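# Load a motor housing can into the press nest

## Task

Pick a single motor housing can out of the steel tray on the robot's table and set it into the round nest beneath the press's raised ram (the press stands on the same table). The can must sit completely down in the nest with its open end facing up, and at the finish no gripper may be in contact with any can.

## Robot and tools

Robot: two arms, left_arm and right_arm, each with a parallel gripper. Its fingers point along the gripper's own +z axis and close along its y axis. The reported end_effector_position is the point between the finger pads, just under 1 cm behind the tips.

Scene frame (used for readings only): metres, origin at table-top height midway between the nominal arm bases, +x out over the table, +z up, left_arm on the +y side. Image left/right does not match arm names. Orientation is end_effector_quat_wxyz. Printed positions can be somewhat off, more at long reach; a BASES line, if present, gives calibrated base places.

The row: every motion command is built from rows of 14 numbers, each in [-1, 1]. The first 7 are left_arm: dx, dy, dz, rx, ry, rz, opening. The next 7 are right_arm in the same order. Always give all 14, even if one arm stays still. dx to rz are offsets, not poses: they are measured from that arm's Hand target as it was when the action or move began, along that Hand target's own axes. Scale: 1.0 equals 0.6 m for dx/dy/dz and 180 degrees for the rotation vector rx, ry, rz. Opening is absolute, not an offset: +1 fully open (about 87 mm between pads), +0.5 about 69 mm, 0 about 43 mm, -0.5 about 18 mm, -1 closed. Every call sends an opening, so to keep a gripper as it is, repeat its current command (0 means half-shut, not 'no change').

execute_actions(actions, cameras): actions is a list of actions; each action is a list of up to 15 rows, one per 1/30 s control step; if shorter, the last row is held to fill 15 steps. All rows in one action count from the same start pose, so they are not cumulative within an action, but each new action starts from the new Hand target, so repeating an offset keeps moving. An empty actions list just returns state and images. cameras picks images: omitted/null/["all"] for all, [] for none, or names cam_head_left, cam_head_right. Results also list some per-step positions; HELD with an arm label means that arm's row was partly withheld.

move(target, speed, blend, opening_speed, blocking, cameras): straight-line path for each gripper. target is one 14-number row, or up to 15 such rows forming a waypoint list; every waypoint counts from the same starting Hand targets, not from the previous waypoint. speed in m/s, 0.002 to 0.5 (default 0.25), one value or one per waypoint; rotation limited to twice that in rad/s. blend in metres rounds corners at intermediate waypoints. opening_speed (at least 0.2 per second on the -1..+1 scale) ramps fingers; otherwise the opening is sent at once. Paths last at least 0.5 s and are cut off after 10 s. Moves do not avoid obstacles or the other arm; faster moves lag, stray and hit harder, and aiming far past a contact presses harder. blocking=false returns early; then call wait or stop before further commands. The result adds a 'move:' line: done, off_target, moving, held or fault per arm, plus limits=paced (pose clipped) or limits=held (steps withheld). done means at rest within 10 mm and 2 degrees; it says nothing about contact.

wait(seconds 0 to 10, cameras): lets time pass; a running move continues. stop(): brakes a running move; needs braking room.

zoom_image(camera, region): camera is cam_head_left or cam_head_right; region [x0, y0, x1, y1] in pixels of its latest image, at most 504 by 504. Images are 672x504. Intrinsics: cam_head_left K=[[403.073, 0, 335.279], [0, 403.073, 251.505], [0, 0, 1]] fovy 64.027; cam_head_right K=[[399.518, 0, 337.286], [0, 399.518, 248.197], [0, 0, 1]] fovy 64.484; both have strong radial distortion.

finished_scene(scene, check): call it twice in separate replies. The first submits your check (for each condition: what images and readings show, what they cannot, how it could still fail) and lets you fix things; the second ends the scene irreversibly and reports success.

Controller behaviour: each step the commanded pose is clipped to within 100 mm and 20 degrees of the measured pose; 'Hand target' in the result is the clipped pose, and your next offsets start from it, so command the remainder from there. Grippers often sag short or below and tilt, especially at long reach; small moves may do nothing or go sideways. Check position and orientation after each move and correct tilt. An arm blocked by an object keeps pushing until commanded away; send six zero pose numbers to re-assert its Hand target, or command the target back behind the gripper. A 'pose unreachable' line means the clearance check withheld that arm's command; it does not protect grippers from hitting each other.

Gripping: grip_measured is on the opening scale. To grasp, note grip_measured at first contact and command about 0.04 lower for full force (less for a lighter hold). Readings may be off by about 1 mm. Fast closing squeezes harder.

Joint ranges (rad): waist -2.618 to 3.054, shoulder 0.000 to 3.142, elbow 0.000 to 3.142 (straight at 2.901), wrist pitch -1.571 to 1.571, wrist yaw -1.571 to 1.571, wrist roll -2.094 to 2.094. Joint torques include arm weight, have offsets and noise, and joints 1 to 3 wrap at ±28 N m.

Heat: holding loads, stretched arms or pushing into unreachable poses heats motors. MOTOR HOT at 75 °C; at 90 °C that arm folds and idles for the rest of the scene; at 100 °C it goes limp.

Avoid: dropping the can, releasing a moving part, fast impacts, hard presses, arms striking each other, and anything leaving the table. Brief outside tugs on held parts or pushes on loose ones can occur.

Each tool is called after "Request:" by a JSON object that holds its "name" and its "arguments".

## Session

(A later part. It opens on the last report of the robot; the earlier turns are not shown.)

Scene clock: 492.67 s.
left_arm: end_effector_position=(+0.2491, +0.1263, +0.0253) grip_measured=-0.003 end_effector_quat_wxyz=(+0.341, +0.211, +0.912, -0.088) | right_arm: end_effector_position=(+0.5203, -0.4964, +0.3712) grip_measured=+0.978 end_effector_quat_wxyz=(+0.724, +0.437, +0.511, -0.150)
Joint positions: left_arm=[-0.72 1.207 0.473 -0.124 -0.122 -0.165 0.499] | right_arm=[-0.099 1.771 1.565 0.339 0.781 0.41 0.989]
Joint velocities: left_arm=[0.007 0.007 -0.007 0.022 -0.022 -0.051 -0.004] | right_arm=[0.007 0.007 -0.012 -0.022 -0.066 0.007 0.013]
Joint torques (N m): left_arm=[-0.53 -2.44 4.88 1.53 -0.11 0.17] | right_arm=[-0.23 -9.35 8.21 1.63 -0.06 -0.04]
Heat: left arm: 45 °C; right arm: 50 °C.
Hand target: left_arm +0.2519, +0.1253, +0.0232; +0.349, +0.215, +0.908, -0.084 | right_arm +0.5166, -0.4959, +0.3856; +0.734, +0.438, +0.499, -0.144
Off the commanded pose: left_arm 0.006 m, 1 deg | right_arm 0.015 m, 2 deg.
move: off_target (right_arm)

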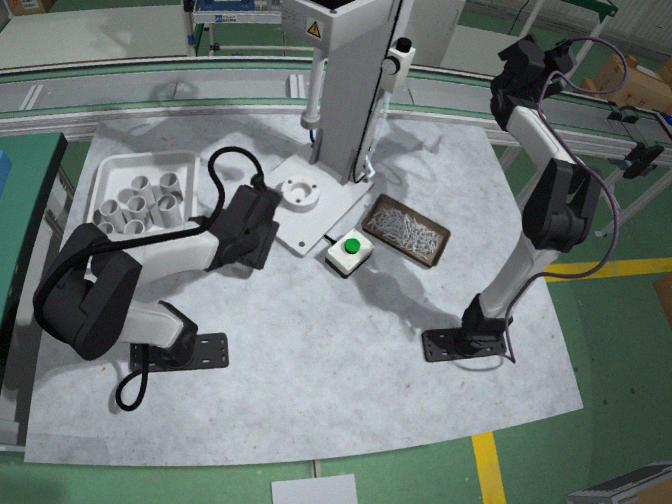

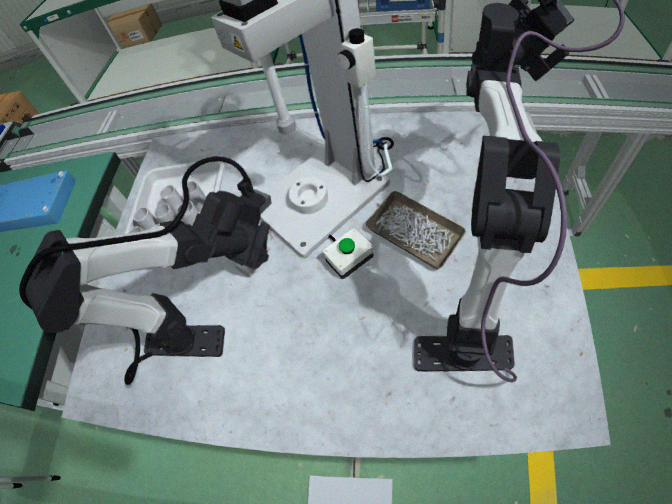

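Request:
{"name": "move", "arguments": {"target": [0.0026,0,0.0058,0,0,0,-0.3,0,0,0,0,0,0,1], "speed": 0.05, "cameras": []}}

Request:
{"name": "move", "arguments": {"target": [0,0,0,0,0,0,0.5,0,0,0,0,0,0,1], "opening_speed": 0.4, "cameras": []}}

Request:
{"name": "move", "arguments": {"target": [-0.067,-0.003,-0.09,0,0.24,0,0.5,0,0,0,0,0,0,1], "speed": 0.15}}

Request:
{"name": "zoom_image", "arguments": {"camera": "cam_head_right", "region": [190, 170, 310, 290]}}

Request:
{"name": "zoom_image", "arguments": {"camera": "cam_head_left", "region": [190, 170, 310, 290]}}

Scene clock: 498.53 s.
left_arm: end_effector_position=(+0.2524, +0.1238, +0.0253) grip_measured=-0.003 end_effector_quat_wxyz=(+0.346, +0.211, +0.910, -0.090) | right_arm: end_effector_position=(+0.5203, -0.4964, +0.3712) grip_measured=+0.978 end_effector_quat_wxyz=(+0.724, +0.437, +0.511, -0.150)
Joint positions: left_arm=[-0.72 1.219 0.473 -0.101 -0.123 -0.165 0.499] | right_arm=[-0.099 1.771 1.565 0.339 0.781 0.41 0.989]
Joint velocities: left_arm=[0.002 0.002 -0.007 -0.051 -0.051 -0.037 0.009] | right_arm=[-0.002 -0.007 0.017 -0.081 0.007 0.051 -0.008]
Joint torques (N m): left_arm=[-0.49 -2.29 4.33 1.56 -0.08 0.16] | right_arm=[-0.23 -9.36 8.21 1.63 -0.06 -0.04]
Heat: left arm: 44 °C; right arm: 50 °C.
Hand target: left_arm +0.2530, +0.1248, +0.0196; +0.349, +0.215, +0.908, -0.084 | right_arm +0.5166, -0.4959, +0.3856; +0.734, +0.438, +0.499, -0.144
Off the commanded pose: left_arm 0.006 m, 1 deg | right_arm 0.015 m, 2 deg.
move: off_target (right_arm)
No camera images: "cameras" was empty.

Scene clock: 500.73 s.
left_arm: end_effector_position=(+0.2561, +0.1235, +0.0259) grip_measured=+0.500 end_effector_quat_wxyz=(+0.355, +0.208, +0.907, -0.088) | right_arm: end_effector_position=(+0.5203, -0.4964, +0.3712) grip_measured=+0.978 end_effector_quat_wxyz=(+0.724, +0.437, +0.511, -0.150)
Joint positions: left_arm=[-0.72 1.223 0.467 -0.075 -0.134 -0.163 0.75] | right_arm=[-0.099 1.771 1.565 0.339 0.781 0.41 0.989]
Joint velocities: left_arm=[-0.007 0.017 -0.007 -0.066 -0.022 -0.007 0.001] | right_arm=[0.012 -0.007 0.002 -0.037 -0.051 0.022 0.024]
Joint torques (N m): left_arm=[-0.46 -2.52 4.64 1.35 0.02 0.14] | right_arm=[-0.23 -9.36 8.2 1.63 -0.06 -0.04]
Heat: left arm: 43 °C; right arm: 50 °C.
Hand target: left_arm +0.2530, +0.1248, +0.0196; +0.349, +0.215, +0.908, -0.084 | right_arm +0.5166, -0.4959, +0.3856; +0.734, +0.438, +0.499, -0.144
Off the commanded pose: left_arm 0.007 m, 1 deg | right_arm 0.015 m, 2 deg.
move: off_target (right_arm)
No camera images: "cameras" was empty.

Scene clock: 504.00 s.
left_arm: end_effector_position=(+0.2440, +0.1269, +0.0795) grip_measured=+0.500 end_effector_quat_wxyz=(-0.006, +0.225, +0.974, +0.009) | right_arm: end_effector_position=(+0.5203, -0.4964, +0.3712) grip_measured=+0.978 end_effector_quat_wxyz=(+0.724, +0.437, +0.511, -0.150)
Joint positions: left_arm=[-0.66 1.772 1.357 -1.174 -0.011 -0.153 0.75] | right_arm=[-0.099 1.771 1.565 0.339 0.781 0.41 0.989]
Joint velocities: left_arm=[-0.007 -0.012 -0.002 -0.037 -0.022 -0.081 0.013] | right_arm=[0.002 -0.007 0.002 -0.066 -0.037 -0.081 0.003]
Joint torques (N m): left_arm=[0.64 -6.97 7.43 -0.05 0.17 0.18] | right_arm=[-0.23 -9.36 8.21 1.63 -0.06 -0.04]
Heat: left arm: 44 °C; right arm: 50 °C.
Hand target: left_arm +0.2478, +0.1249, +0.0821; -0.009, +0.227, +0.974, +0.004 | right_arm +0.5166, -0.4959, +0.3856; +0.734, +0.438, +0.499, -0.144
Off the commanded pose: left_arm 0.008 m, 1 deg | right_arm 0.015 m, 2 deg.
move: off_target (right_arm)

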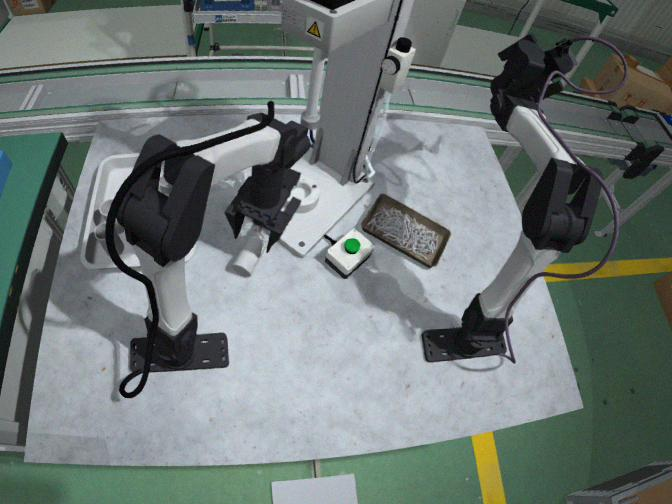

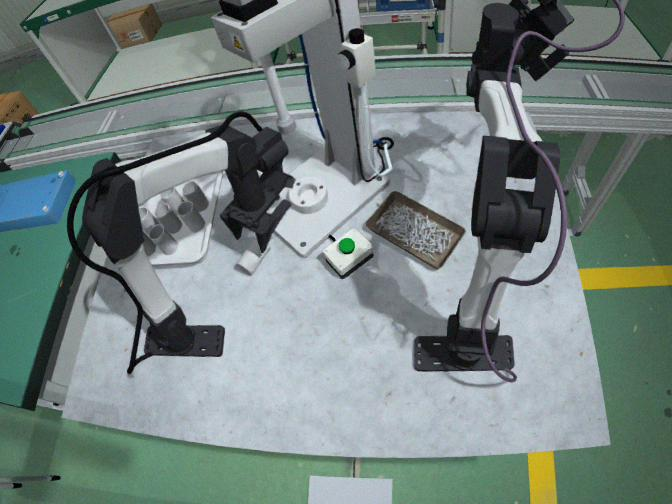

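Scaled by 4.200.

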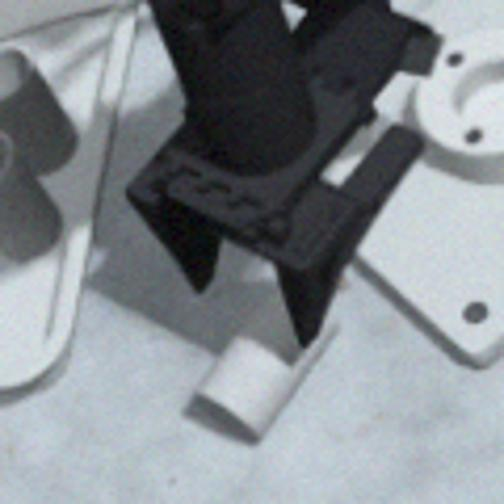

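Scaled by 4.200.

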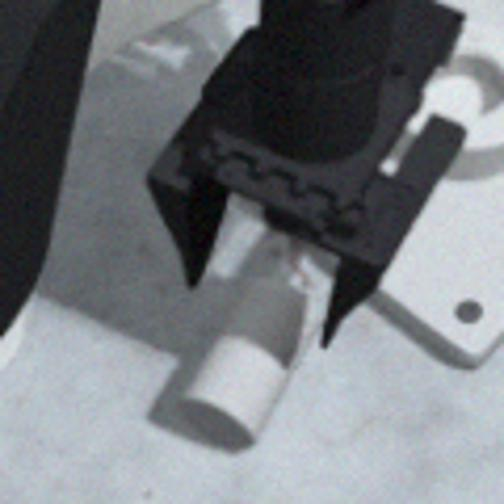

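Request:
{"name": "move", "arguments": {"target": [[0.005,0.014,0.02,0,0,-0.008,0.5,0,0,0,0,0,0,1],[0.005,0.014,0.107,0,0,-0.008,0.5,0,0,0,0,0,0,1]], "speed": 0.12}}

Request:
{"name": "zoom_image", "arguments": {"camera": "cam_head_right", "region": [190, 170, 310, 290]}}

Request:
{"name": "zoom_image", "arguments": {"camera": "cam_head_left", "region": [190, 170, 310, 290]}}

Scene clock: 514.00 s.
left_arm: end_effector_position=(+0.2469, +0.1355, +0.0224) grip_measured=+0.500 end_effector_quat_wxyz=(-0.006, +0.212, +0.977, +0.007) | right_arm: end_effector_position=(+0.5203, -0.4964, +0.3712) grip_measured=+0.978 end_effector_quat_wxyz=(+0.724, +0.437, +0.511, -0.150)
Joint positions: left_arm=[-0.628 1.822 1.183 -0.948 -0.01 -0.148 0.75] | right_arm=[-0.099 1.771 1.565 0.339 0.781 0.41 0.989]
Joint velocities: left_arm=[-0.012 -0.022 0.022 0.037 -0.066 -0.051 -0.007] | right_arm=[0.002 -0.012 0.002 0.095 0.007 -0.022 -0.003]
Joint torques (N m): left_arm=[0.58 -7.5 4.38 0.25 0.13 0.16] | right_arm=[-0.23 -9.36 8.21 1.63 -0.06 -0.04]
Heat: left arm: 45 °C; right arm: 50 °C.
Hand target: left_arm +0.2476, +0.1359, +0.0180; -0.008, +0.215, +0.977, +0.005 | right_arm +0.5166, -0.4959, +0.3856; +0.734, +0.438, +0.499, -0.144
Off the commanded pose: left_arm 0.005 m, 1 deg | right_arm 0.015 m, 2 deg.
move: off_target (right_arm)

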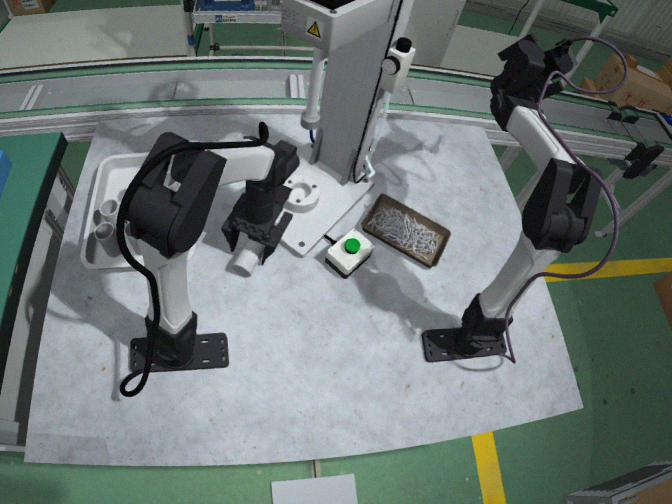

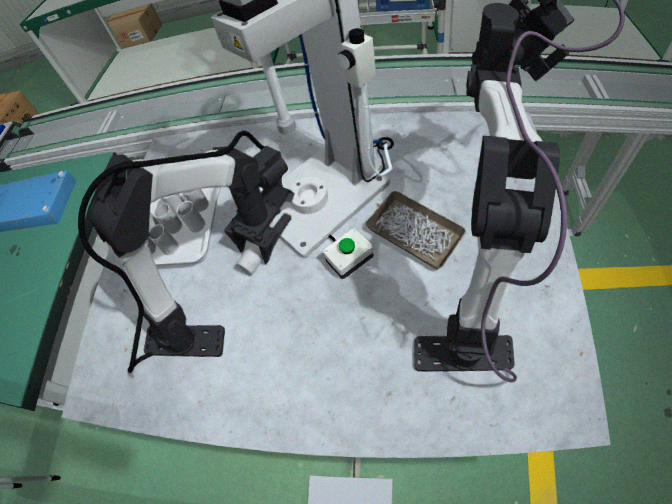

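Scaled by 4.200.

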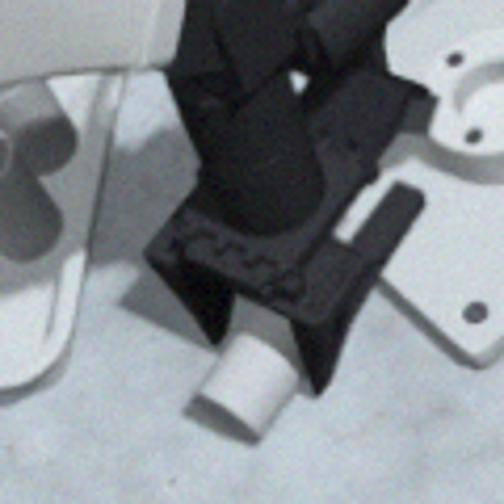

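Scaled by 4.200.

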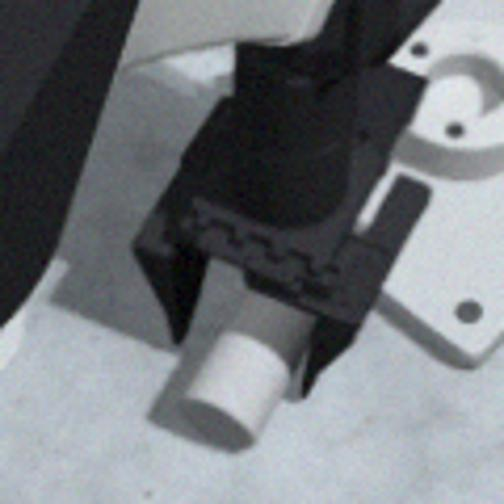

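Request:
{"name": "move", "arguments": {"target": [0,0,0,0,0,0,-0.8,0,0,0,0,0,0,1], "opening_speed": 0.4}}

Request:
{"name": "zoom_image", "arguments": {"camera": "cam_head_right", "region": [190, 170, 310, 290]}}

Scene clock: 519.77 s.
left_arm: end_effector_position=(+0.2471, +0.1353, +0.0223) grip_measured=+0.004 end_effector_quat_wxyz=(-0.005, +0.213, +0.977, +0.007) | right_arm: end_effector_position=(+0.5203, -0.4964, +0.3712) grip_measured=+0.978 end_effector_quat_wxyz=(+0.724, +0.437, +0.511, -0.150)
Joint positions: left_arm=[-0.628 1.822 1.183 -0.947 -0.009 -0.147 0.502] | right_arm=[-0.099 1.771 1.565 0.339 0.781 0.41 0.989]
Joint velocities: left_arm=[-0.012 0.002 -0.017 0.007 0.037 -0.007 -0.009] | right_arm=[-0.007 0.002 -0.007 -0.037 -0.051 0.051 0.018]
Joint torques (N m): left_arm=[0.54 -7.46 4.29 0.27 0.12 0.16] | right_arm=[-0.21 -9.35 8.21 1.63 -0.06 -0.04]
Heat: left arm: 44 °C; right arm: 50 °C.
Hand target: left_arm +0.2476, +0.1359, +0.0180; -0.008, +0.215, +0.977, +0.005 | right_arm +0.5166, -0.4959, +0.3856; +0.734, +0.438, +0.499, -0.144
Off the commanded pose: left_arm 0.004 m, 0 deg | right_arm 0.015 m, 2 deg.
move: off_target (right_arm)

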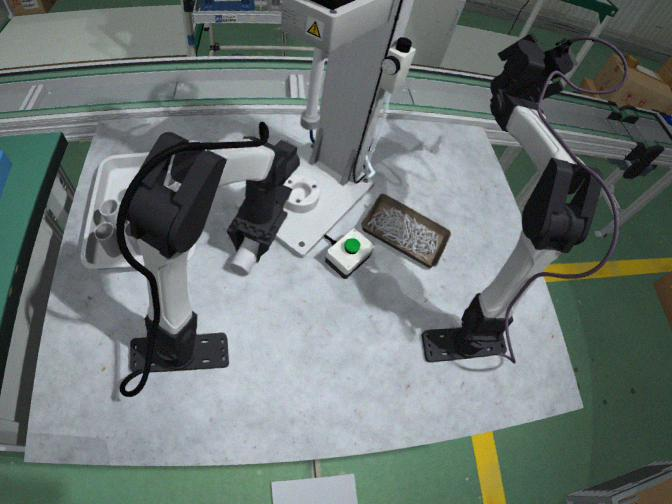

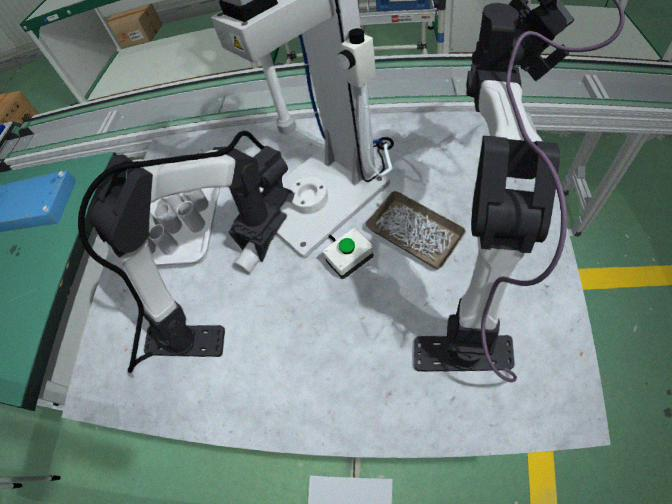

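Scaled by 4.200.

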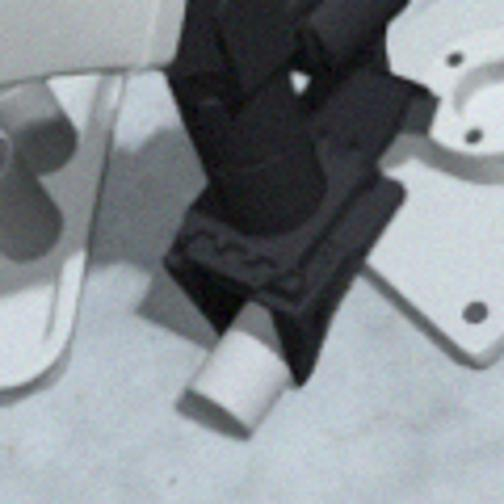

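Request:
{"name": "move", "arguments": {"target": [[0.052,-0.006,-0.217,0,-0.22,0,-0.8,0,0,0,0,0,0,1],[-0.02,-0.011,-0.275,0,-0.51,0,-0.8,0,0,0,0,0,0,1]], "blend": [0.02,0], "speed": 0.15}}

Request:
{"name": "zoom_image", "arguments": {"camera": "cam_head_right", "region": [200, 150, 300, 250]}}

Scene clock: 530.80 s.
left_arm: end_effector_position=(+0.2535, +0.1230, +0.1837) grip_measured=+0.004 end_effector_quat_wxyz=(+0.681, +0.160, +0.697, -0.159) | right_arm: end_effector_position=(+0.5203, -0.4964, +0.3712) grip_measured=+0.978 end_effector_quat_wxyz=(+0.724, +0.437, +0.511, -0.150)
Joint positions: left_arm=[-0.906 0.518 0.225 0.269 -0.396 -0.013 0.502] | right_arm=[-0.099 1.771 1.565 0.339 0.781 0.41 0.989]
Joint velocities: left_arm=[-0.007 -0.002 -0.002 -0.022 0.066 0.022 0.018] | right_arm=[0.007 0.007 0.002 -0.022 0.037 0.022 -0.008]
Joint torques (N m): left_arm=[-0.21 0.58 6.27 2.06 -0.02 0.17] | right_arm=[-0.23 -9.35 8.21 1.63 -0.06 -0.04]
Heat: left arm: 43 °C; right arm: 50 °C.
Hand target: left_arm +0.2554, +0.1224, +0.1905; +0.693, +0.155, +0.686, -0.161 | right_arm +0.5166, -0.4959, +0.3856; +0.734, +0.438, +0.499, -0.144
Off the commanded pose: left_arm 0.005 m, 2 deg | right_arm 0.015 m, 2 deg.
move: off_target (right_arm)

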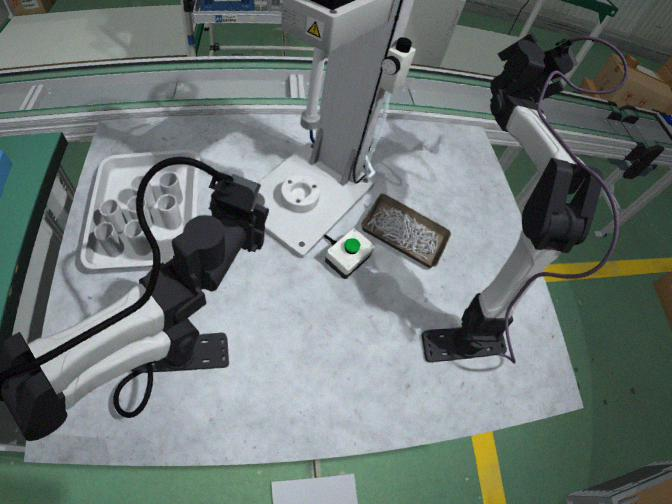

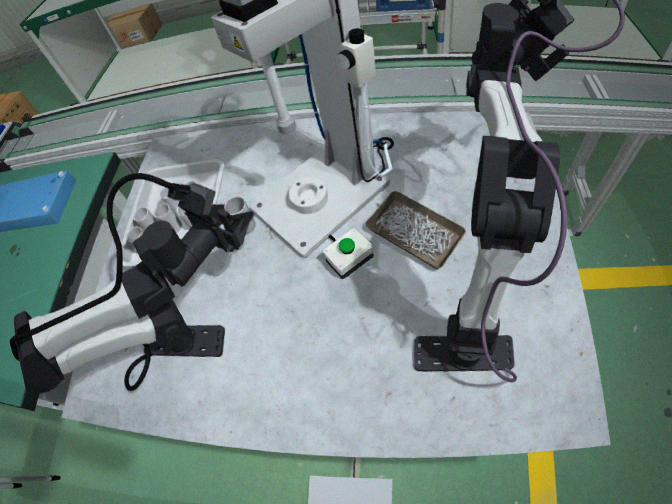

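Scaled by 5.040.

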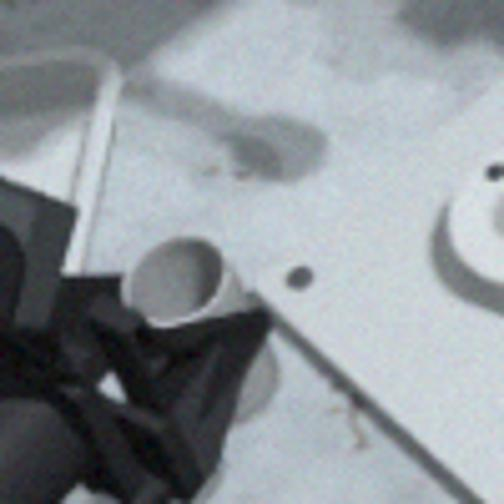

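Request:
{"name": "move", "arguments": {"target": [0.0707,-0.0547,0.2575,0,-0.017,0,-0.8,0,0,0,0,0,0,1], "speed": 0.12}}

Request:
{"name": "zoom_image", "arguments": {"camera": "cam_head_right", "region": [260, 150, 340, 230]}}

Request:
{"name": "zoom_image", "arguments": {"camera": "cam_head_left", "region": [250, 100, 370, 220]}}

Scene clock: 537.87 s.
left_arm: end_effector_position=(+0.3743, +0.0325, +0.1258) grip_measured=-0.002 end_effector_quat_wxyz=(+0.692, +0.160, +0.687, -0.152) | right_arm: end_effector_position=(+0.5203, -0.4964, +0.3712) grip_measured=+0.978 end_effector_quat_wxyz=(+0.724, +0.437, +0.511, -0.150)
Joint positions: left_arm=[-0.797 1.688 0.469 1.223 -0.298 0.014 0.499] | right_arm=[-0.099 1.771 1.565 0.339 0.781 0.41 0.989]
Joint velocities: left_arm=[0.027 0.007 -0.007 -0.051 0.051 0.022 0.011] | right_arm=[-0.017 0.007 0.017 -0.007 -0.022 0.051 0.003]
Joint torques (N m): left_arm=[0.46 -5.87 6.72 2.03 0.19 0.12] | right_arm=[-0.23 -9.36 8.21 1.63 -0.06 -0.04]
Heat: left arm: 44 °C; right arm: 50 °C.
Hand target: left_arm +0.3822, +0.0263, +0.1443; +0.712, +0.153, +0.666, -0.163 | right_arm +0.5166, -0.4959, +0.3856; +0.734, +0.438, +0.499, -0.144
Off the commanded pose: left_arm 0.026 m, 4 deg | right_arm 0.015 m, 2 deg.
move: off_target (left_arm, right_arm)

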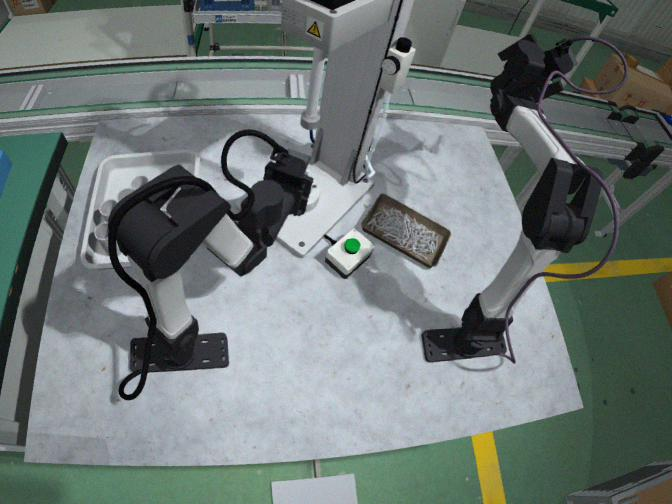

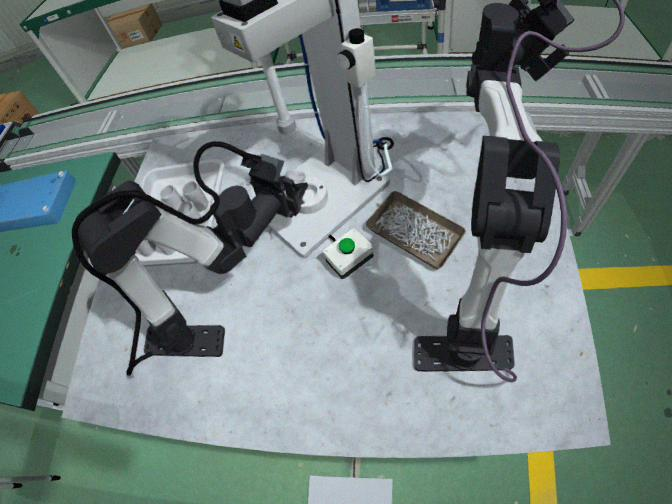

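Scaled by 6.300.

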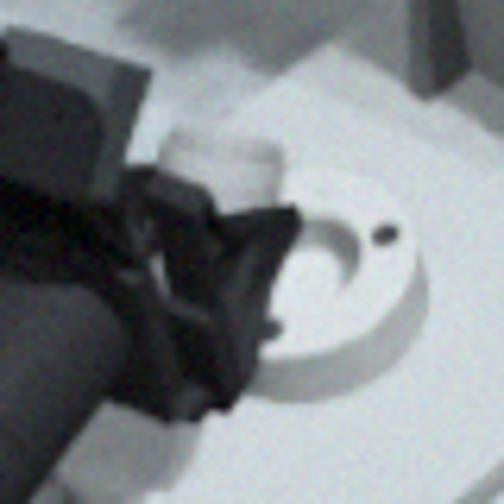

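Scaled by 4.200.

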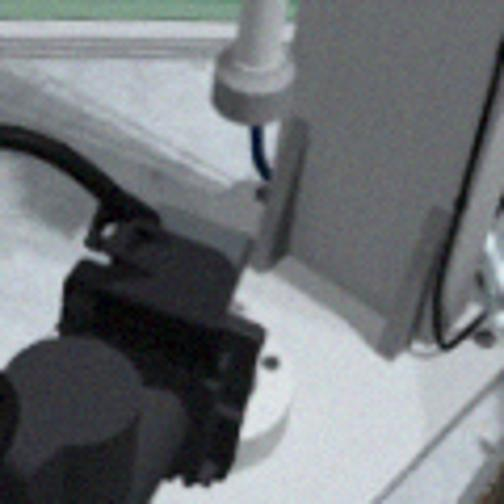

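Request:
{"name": "move", "arguments": {"target": [0.024,-0.001,0.0545,0,-0.043,0,-0.8,0,0,0,0,0,0,1], "speed": 0.06}}

Request:
{"name": "zoom_image", "arguments": {"camera": "cam_head_right", "region": [260, 150, 340, 230]}}

Request:
{"name": "zoom_image", "arguments": {"camera": "cam_head_left", "region": [250, 100, 370, 220]}}

Scene clock: 550.60 s.
left_arm: end_effector_position=(+0.4056, +0.0143, +0.1187) grip_measured=-0.002 end_effector_quat_wxyz=(+0.736, +0.148, +0.638, -0.168) | right_arm: end_effector_position=(+0.5203, -0.4964, +0.3712) grip_measured=+0.978 end_effector_quat_wxyz=(+0.724, +0.437, +0.511, -0.150)
Joint positions: left_arm=[-0.77 1.976 0.571 1.552 -0.263 0.041 0.499] | right_arm=[-0.099 1.771 1.565 0.339 0.781 0.41 0.989]
Joint velocities: left_arm=[0.012 0.012 0.002 0.007 -0.007 -0.007 -0.001] | right_arm=[0.017 -0.002 -0.017 0.022 -0.007 -0.037 0.024]
Joint torques (N m): left_arm=[0.8 -7.42 5.26 1.93 0.2 0.18] | right_arm=[-0.21 -9.36 8.21 1.63 -0.06 -0.04]
Heat: left arm: 44 °C; right arm: 50 °C.
Hand target: left_arm +0.4118, +0.0123, +0.1308; +0.755, +0.142, +0.616, -0.173 | right_arm +0.5166, -0.4959, +0.3856; +0.734, +0.438, +0.499, -0.144
Off the commanded pose: left_arm 0.015 m, 3 deg | right_arm 0.015 m, 2 deg.
joint sent to its limit (left arm) — joint 4 (wrist pitch), upper limit. The joint targets still meet the commanded pose.
move: off_target (left_arm, right_arm)

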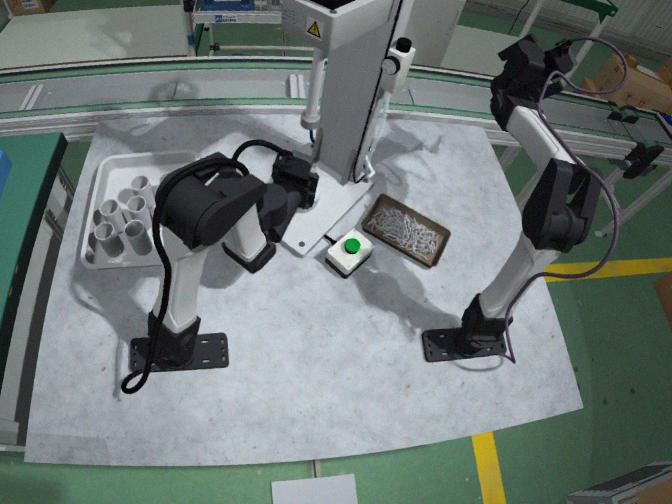

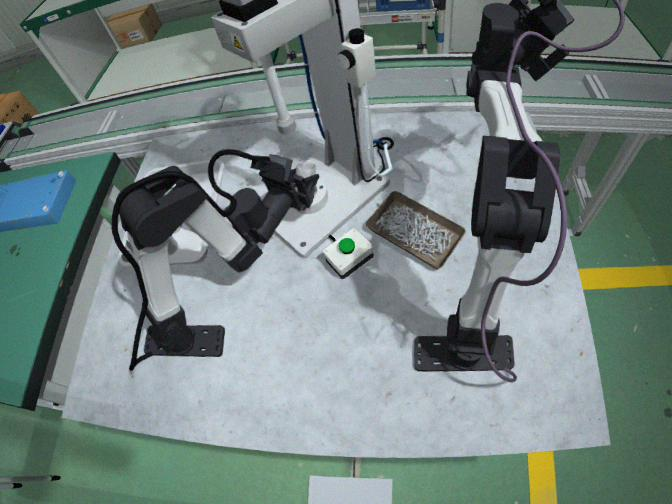

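Scaled by 6.300.

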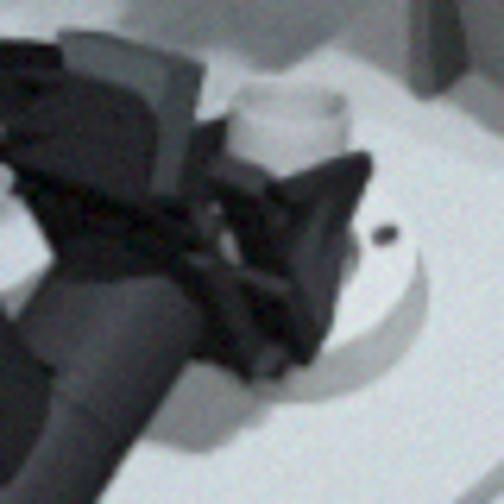

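Scaled by 4.200.

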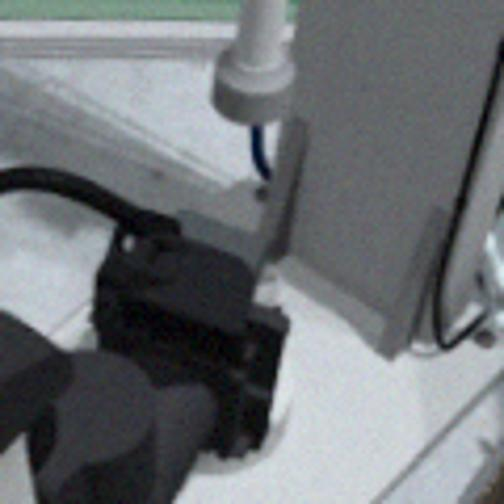

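Request:
{"name": "move", "arguments": {"target": [0.049,0,-0.01,0,0,0,-0.8,0,0,0,0,0,0,1], "speed": 0.05}}

Request:
{"name": "zoom_image", "arguments": {"camera": "cam_head_right", "region": [260, 150, 340, 230]}}

Scene clock: 561.90 s.
left_arm: end_effector_position=(+0.4095, +0.0105, +0.1139) grip_measured=-0.002 end_effector_quat_wxyz=(+0.740, +0.146, +0.634, -0.171) | right_arm: end_effector_position=(+0.5203, -0.4964, +0.3712) grip_measured=+0.978 end_effector_quat_wxyz=(+0.724, +0.437, +0.511, -0.150)
Joint positions: left_arm=[-0.77 2.025 0.592 1.593 -0.261 0.041 0.499] | right_arm=[-0.099 1.771 1.565 0.339 0.781 0.41 0.989]
Joint velocities: left_arm=[0.002 0.002 -0.002 -0.022 -0.066 0.051 0.009] | right_arm=[-0.002 -0.012 0.002 0.066 0.007 -0.051 0.003]
Joint torques (N m): left_arm=[0.83 -6.01 3.34 1.52 0.15 -0.01] | right_arm=[-0.23 -9.36 8.23 1.63 -0.06 -0.04]
Heat: left arm: 43 °C; right arm: 50 °C.
Hand target: left_arm +0.4116, +0.0127, +0.1006; +0.755, +0.142, +0.616, -0.173 | right_arm +0.5166, -0.4959, +0.3856; +0.734, +0.438, +0.499, -0.144
Off the commanded pose: left_arm 0.013 m, 3 deg | right_arm 0.015 m, 2 deg.
joint read past its limit (left arm) — joint 4 (wrist pitch), upper limit.
joint sent to its limit (left arm) — joint 4 (wrist pitch), upper limit. The joint targets are off in orientation, not in position.
move: off_target (left_arm, right_arm)

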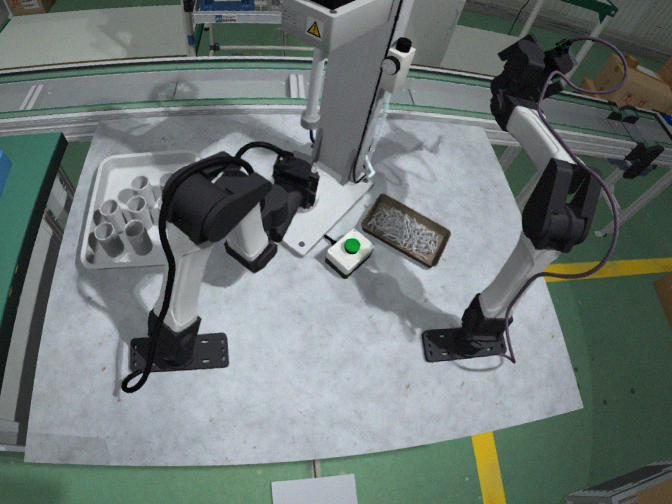

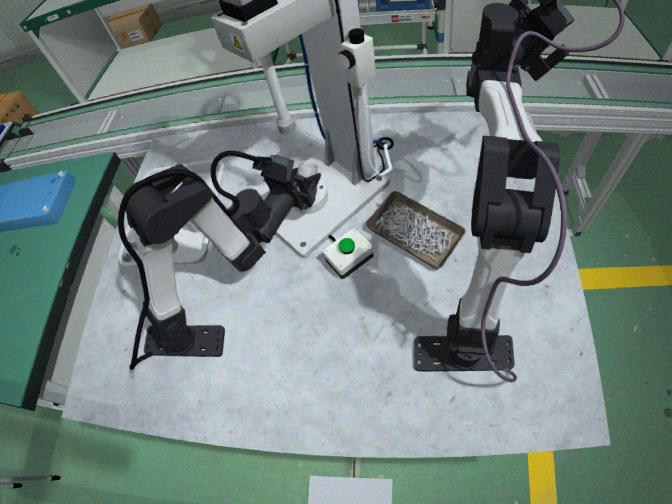

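Scaled by 6.300.

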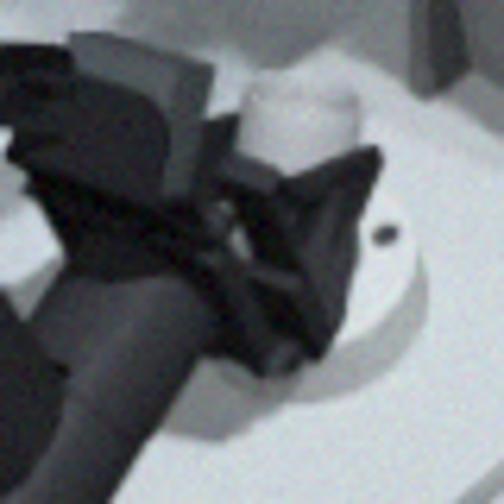

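Request:
{"name": "move", "arguments": {"target": [0.0294,0,-0.006,0,0.01,0,-0.8,0,0,0,0,0,0,1], "speed": 0.04}}

Request:
{"name": "zoom_image", "arguments": {"camera": "cam_head_right", "region": [260, 150, 340, 230]}}

Request:
{"name": "zoom_image", "arguments": {"camera": "cam_head_left", "region": [260, 130, 340, 210]}}

Scene clock: 579.33 s.
left_arm: end_effector_position=(+0.4138, +0.0069, +0.1088) grip_measured=-0.002 end_effector_quat_wxyz=(+0.738, +0.148, +0.635, -0.171) | right_arm: end_effector_position=(+0.5203, -0.4964, +0.3712) grip_measured=+0.978 end_effector_quat_wxyz=(+0.724, +0.437, +0.511, -0.150)
Joint positions: left_arm=[-0.768 2.053 0.615 1.593 -0.255 0.04 0.499] | right_arm=[-0.099 1.771 1.565 0.339 0.781 0.41 0.989]
Joint velocities: left_arm=[0.007 -0.002 -0.017 -0.037 0.022 -0.051 0.011] | right_arm=[-0.002 -0.007 -0.002 -0.022 -0.022 -0.037 -0.013]
Joint torques (N m): left_arm=[0.57 -5.07 1.46 1.53 0.09 -0.12] | right_arm=[-0.23 -9.36 8.21 1.63 -0.06 -0.04]
Heat: left arm: 41 °C; right arm: 51 °C.
Hand target: left_arm +0.4115, +0.0129, +0.0825; +0.746, +0.144, +0.628, -0.171 | right_arm +0.5166, -0.4959, +0.3856; +0.734, +0.438, +0.499, -0.144
Off the commanded pose: left_arm 0.027 m, 1 deg | right_arm 0.015 m, 2 deg.
joint read past its limit (left arm) — joint 4 (wrist pitch), upper limit.
joint sent to its limit (left arm) — joint 4 (wrist pitch), upper limit. The joint targets are off in orientation, not in position.
move: off_target (left_arm, right_arm)

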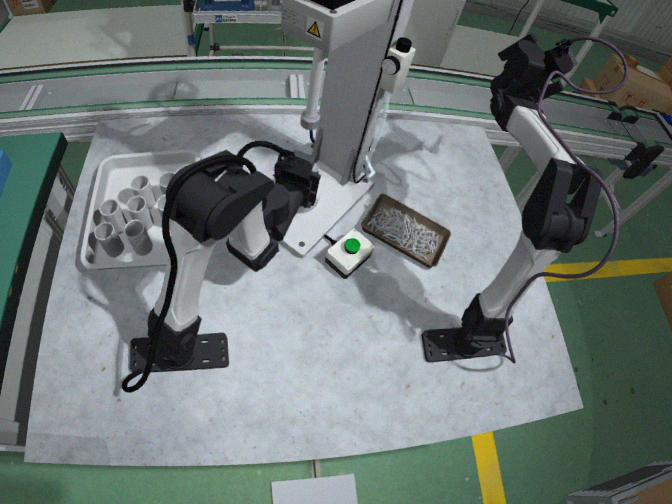

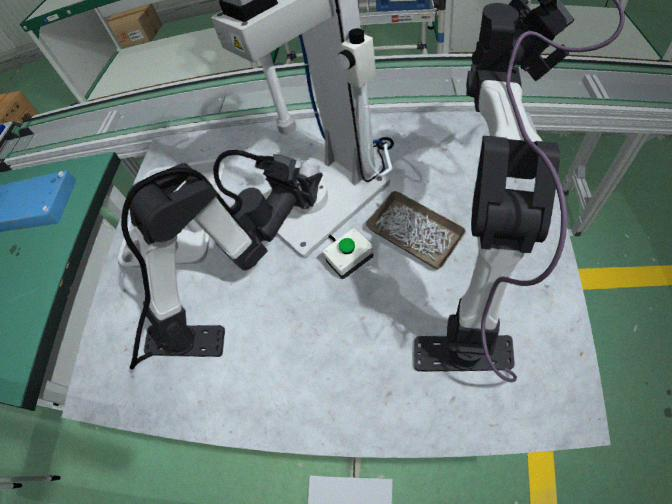

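Scaled by 6.300.

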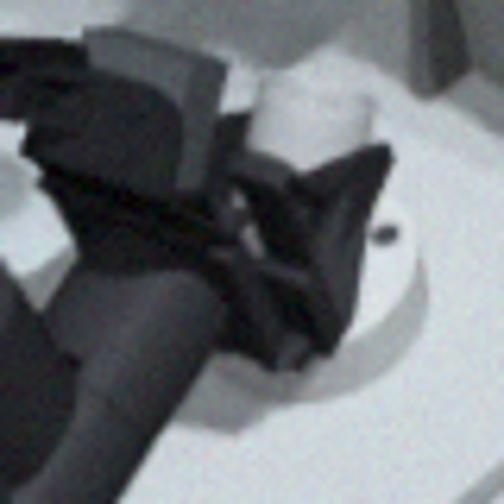

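Scaled by 6.300.

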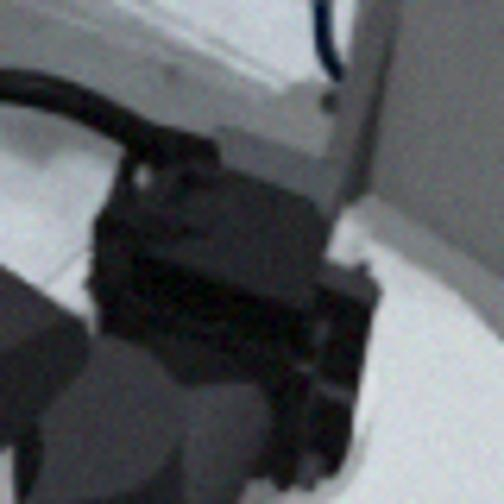

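Request:
{"name": "move", "arguments": {"target": [-0.0233,-0.0017,-0.0365,0,0.01,0,-0.8,0,0,0,0,0,0,1], "speed": 0.04}}

Request:
{"name": "zoom_image", "arguments": {"camera": "cam_head_right", "region": [260, 150, 340, 230]}}

Scene clock: 589.23 s.
left_arm: end_effector_position=(+0.3990, +0.0145, +0.1155) grip_measured=-0.003 end_effector_quat_wxyz=(+0.736, +0.148, +0.636, -0.175) | right_arm: end_effector_position=(+0.5203, -0.4964, +0.3712) grip_measured=+0.978 end_effector_quat_wxyz=(+0.724, +0.437, +0.511, -0.150)
Joint positions: left_arm=[-0.777 1.987 0.546 1.593 -0.259 0.034 0.499] | right_arm=[-0.099 1.771 1.565 0.339 0.781 0.41 0.989]
Joint velocities: left_arm=[-0.002 0.002 0.007 -0.037 -0.007 -0.007 0.006] | right_arm=[0.012 -0.012 -0.007 0.007 -0.007 0.022 0.003]
Joint torques (N m): left_arm=[-0.72 -6.89 -0.35 1.54 -0.1 -0.04] | right_arm=[-0.21 -9.36 8.21 1.63 -0.06 -0.04]
Heat: left arm: 40 °C; right arm: 51 °C.
Hand target: left_arm +0.3895, +0.0219, +0.0930; +0.735, +0.147, +0.640, -0.169 | right_arm +0.5166, -0.4959, +0.3856; +0.734, +0.438, +0.499, -0.144
Off the commanded pose: left_arm 0.026 m, 1 deg | right_arm 0.015 m, 2 deg.
joint read past its limit (left arm) — joint 4 (wrist pitch), upper limit.
joint sent to its limit (left arm) — joint 4 (wrist pitch), upper limit. The joint targets are off in orientation, not in position.
move: off_target (left_arm, right_arm)

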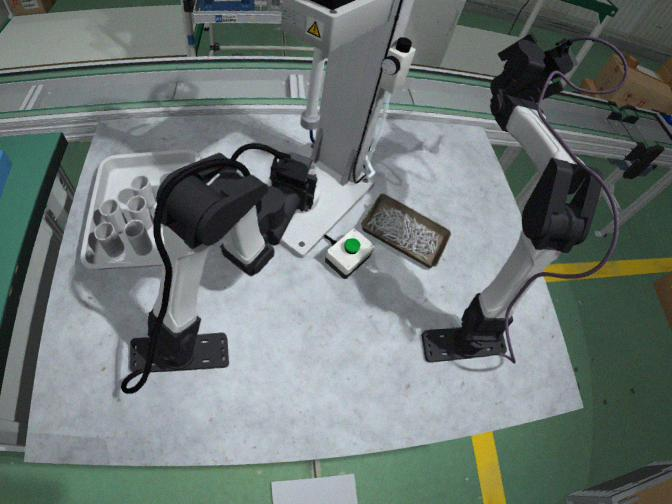

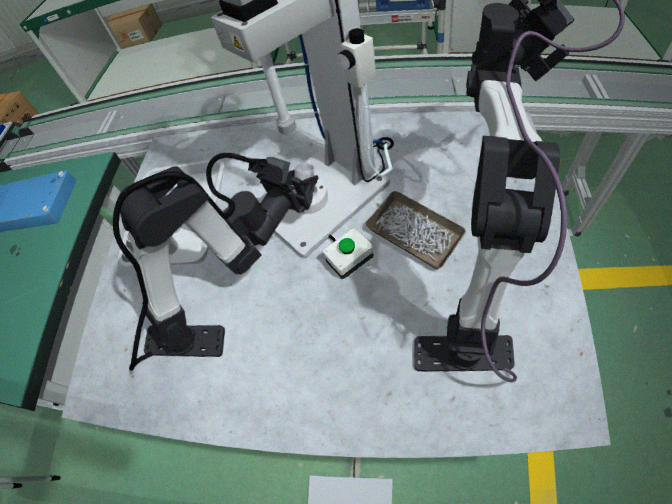

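Scaled by 6.300.

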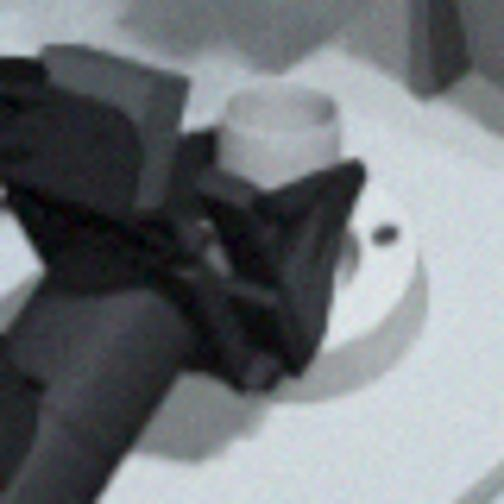

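Request:
{"name": "move", "arguments": {"target": [-0.005,0,-0.0275,0,0.01,0,-0.8,0,0,0,0,0,0,1], "speed": 0.04}}

Request:
{"name": "zoom_image", "arguments": {"camera": "cam_head_right", "region": [260, 150, 340, 230]}}

Scene clock: 593.27 s.
left_arm: end_effector_position=(+0.3841, +0.0224, +0.1173) grip_measured=-0.002 end_effector_quat_wxyz=(+0.733, +0.144, +0.642, -0.175) | right_arm: end_effector_position=(+0.5203, -0.4964, +0.3712) grip_measured=+0.978 end_effector_quat_wxyz=(+0.724, +0.437, +0.511, -0.150)
Joint positions: left_arm=[-0.795 1.931 0.48 1.593 -0.284 0.027 0.499] | right_arm=[-0.099 1.771 1.565 0.339 0.781 0.41 0.989]
Joint velocities: left_arm=[-0.002 -0.007 0.007 -0.081 -0.007 -0.051 -0.006] | right_arm=[-0.012 -0.007 0.012 -0.095 -0.007 -0.022 0.003]
Joint torques (N m): left_arm=[-0.92 -6.04 -0.36 1.51 -0.01 -0.01] | right_arm=[-0.23 -9.36 8.21 1.63 -0.06 -0.04]
Heat: left arm: 40 °C; right arm: 51 °C.
Hand target: left_arm +0.3744, +0.0289, +0.0941; +0.725, +0.149, +0.651, -0.167 | right_arm +0.5166, -0.4959, +0.3856; +0.734, +0.438, +0.499, -0.144
Off the commanded pose: left_arm 0.026 m, 2 deg | right_arm 0.015 m, 2 deg.
joint read past its limit (left arm) — joint 4 (wrist pitch), upper limit.
joint sent to its limit (left arm) — joint 4 (wrist pitch), upper limit. The joint targets still meet the commanded pose.
move: off_target (left_arm, right_arm)

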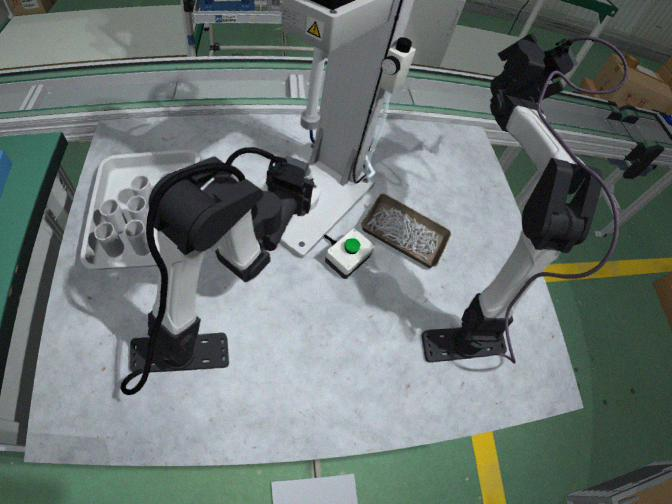

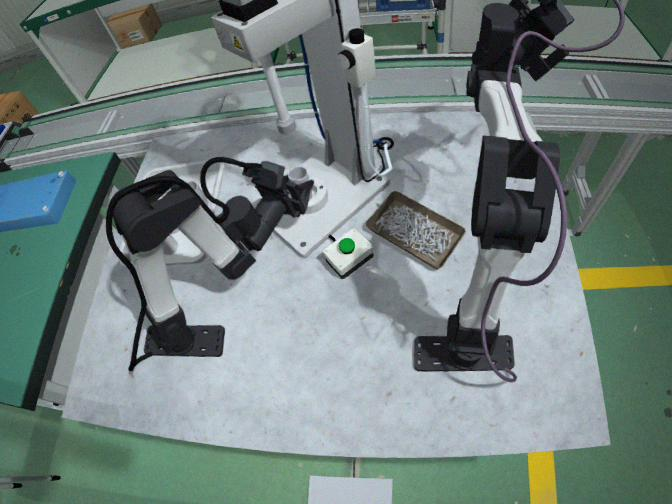

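Scaled by 6.300.

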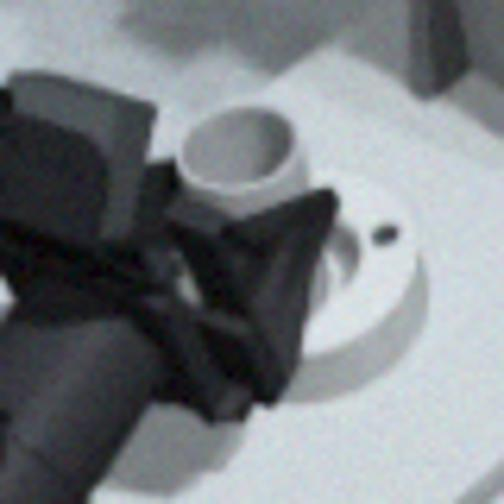

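Request:
{"name": "move", "arguments": {"target": [-0.0655,-0.0048,0.031,0,-0.02,0,-0.8,0,0,0,0,0,0,1], "speed": 0.05}}

Request:
{"name": "zoom_image", "arguments": {"camera": "cam_head_right", "region": [260, 150, 340, 230]}}

Scene clock: 601.90 s.
left_arm: end_effector_position=(+0.3843, +0.0229, +0.1199) grip_measured=-0.002 end_effector_quat_wxyz=(+0.735, +0.147, +0.640, -0.172) | right_arm: end_effector_position=(+0.5203, -0.4964, +0.3712) grip_measured=+0.978 end_effector_quat_wxyz=(+0.724, +0.437, +0.511, -0.150)
Joint positions: left_arm=[-0.795 1.922 0.48 1.587 -0.284 0.037 0.499] | right_arm=[-0.099 1.771 1.565 0.339 0.781 0.41 0.989]
Joint velocities: left_arm=[-0.002 -0.002 -0.017 0.037 0.037 0.022 -0.004] | right_arm=[-0.007 0.007 -0.007 -0.007 0.007 0.081 0.003]
Joint torques (N m): left_arm=[-0.65 -10.67 4.6 1.42 0.03 0.2] | right_arm=[-0.23 -9.36 8.21 1.63 -0.06 -0.04]
Heat: left arm: 40 °C; right arm: 51 °C.
Hand target: left_arm +0.3863, +0.0198, +0.1352; +0.745, +0.144, +0.628, -0.171 | right_arm +0.5166, -0.4959, +0.3856; +0.734, +0.438, +0.499, -0.144
Off the commanded pose: left_arm 0.016 m, 2 deg | right_arm 0.015 m, 2 deg.
move: off_target (left_arm, right_arm)

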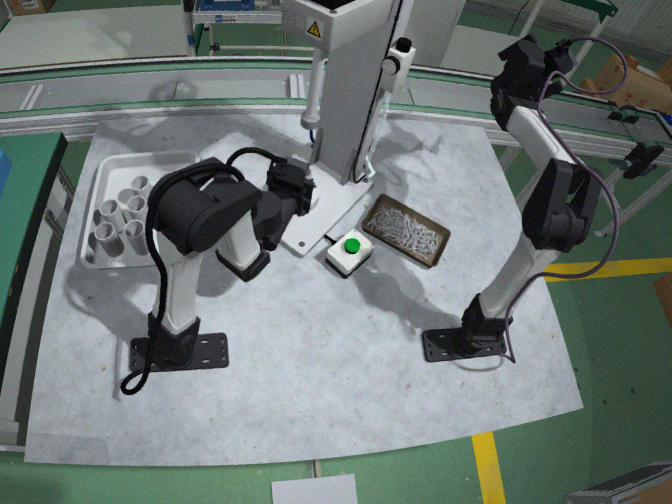

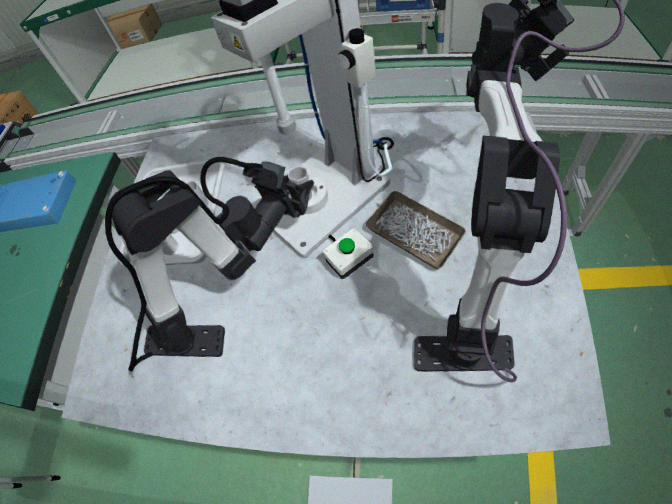

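Scaled by 6.300.

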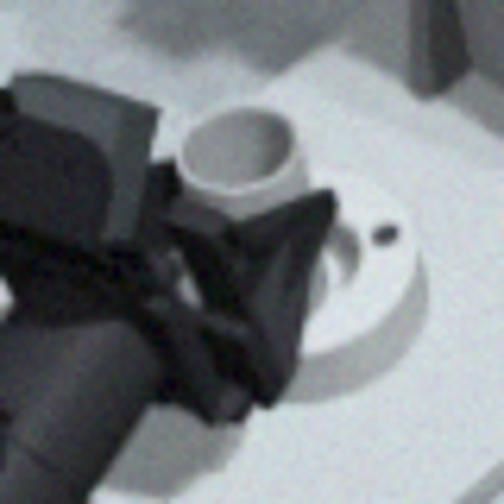

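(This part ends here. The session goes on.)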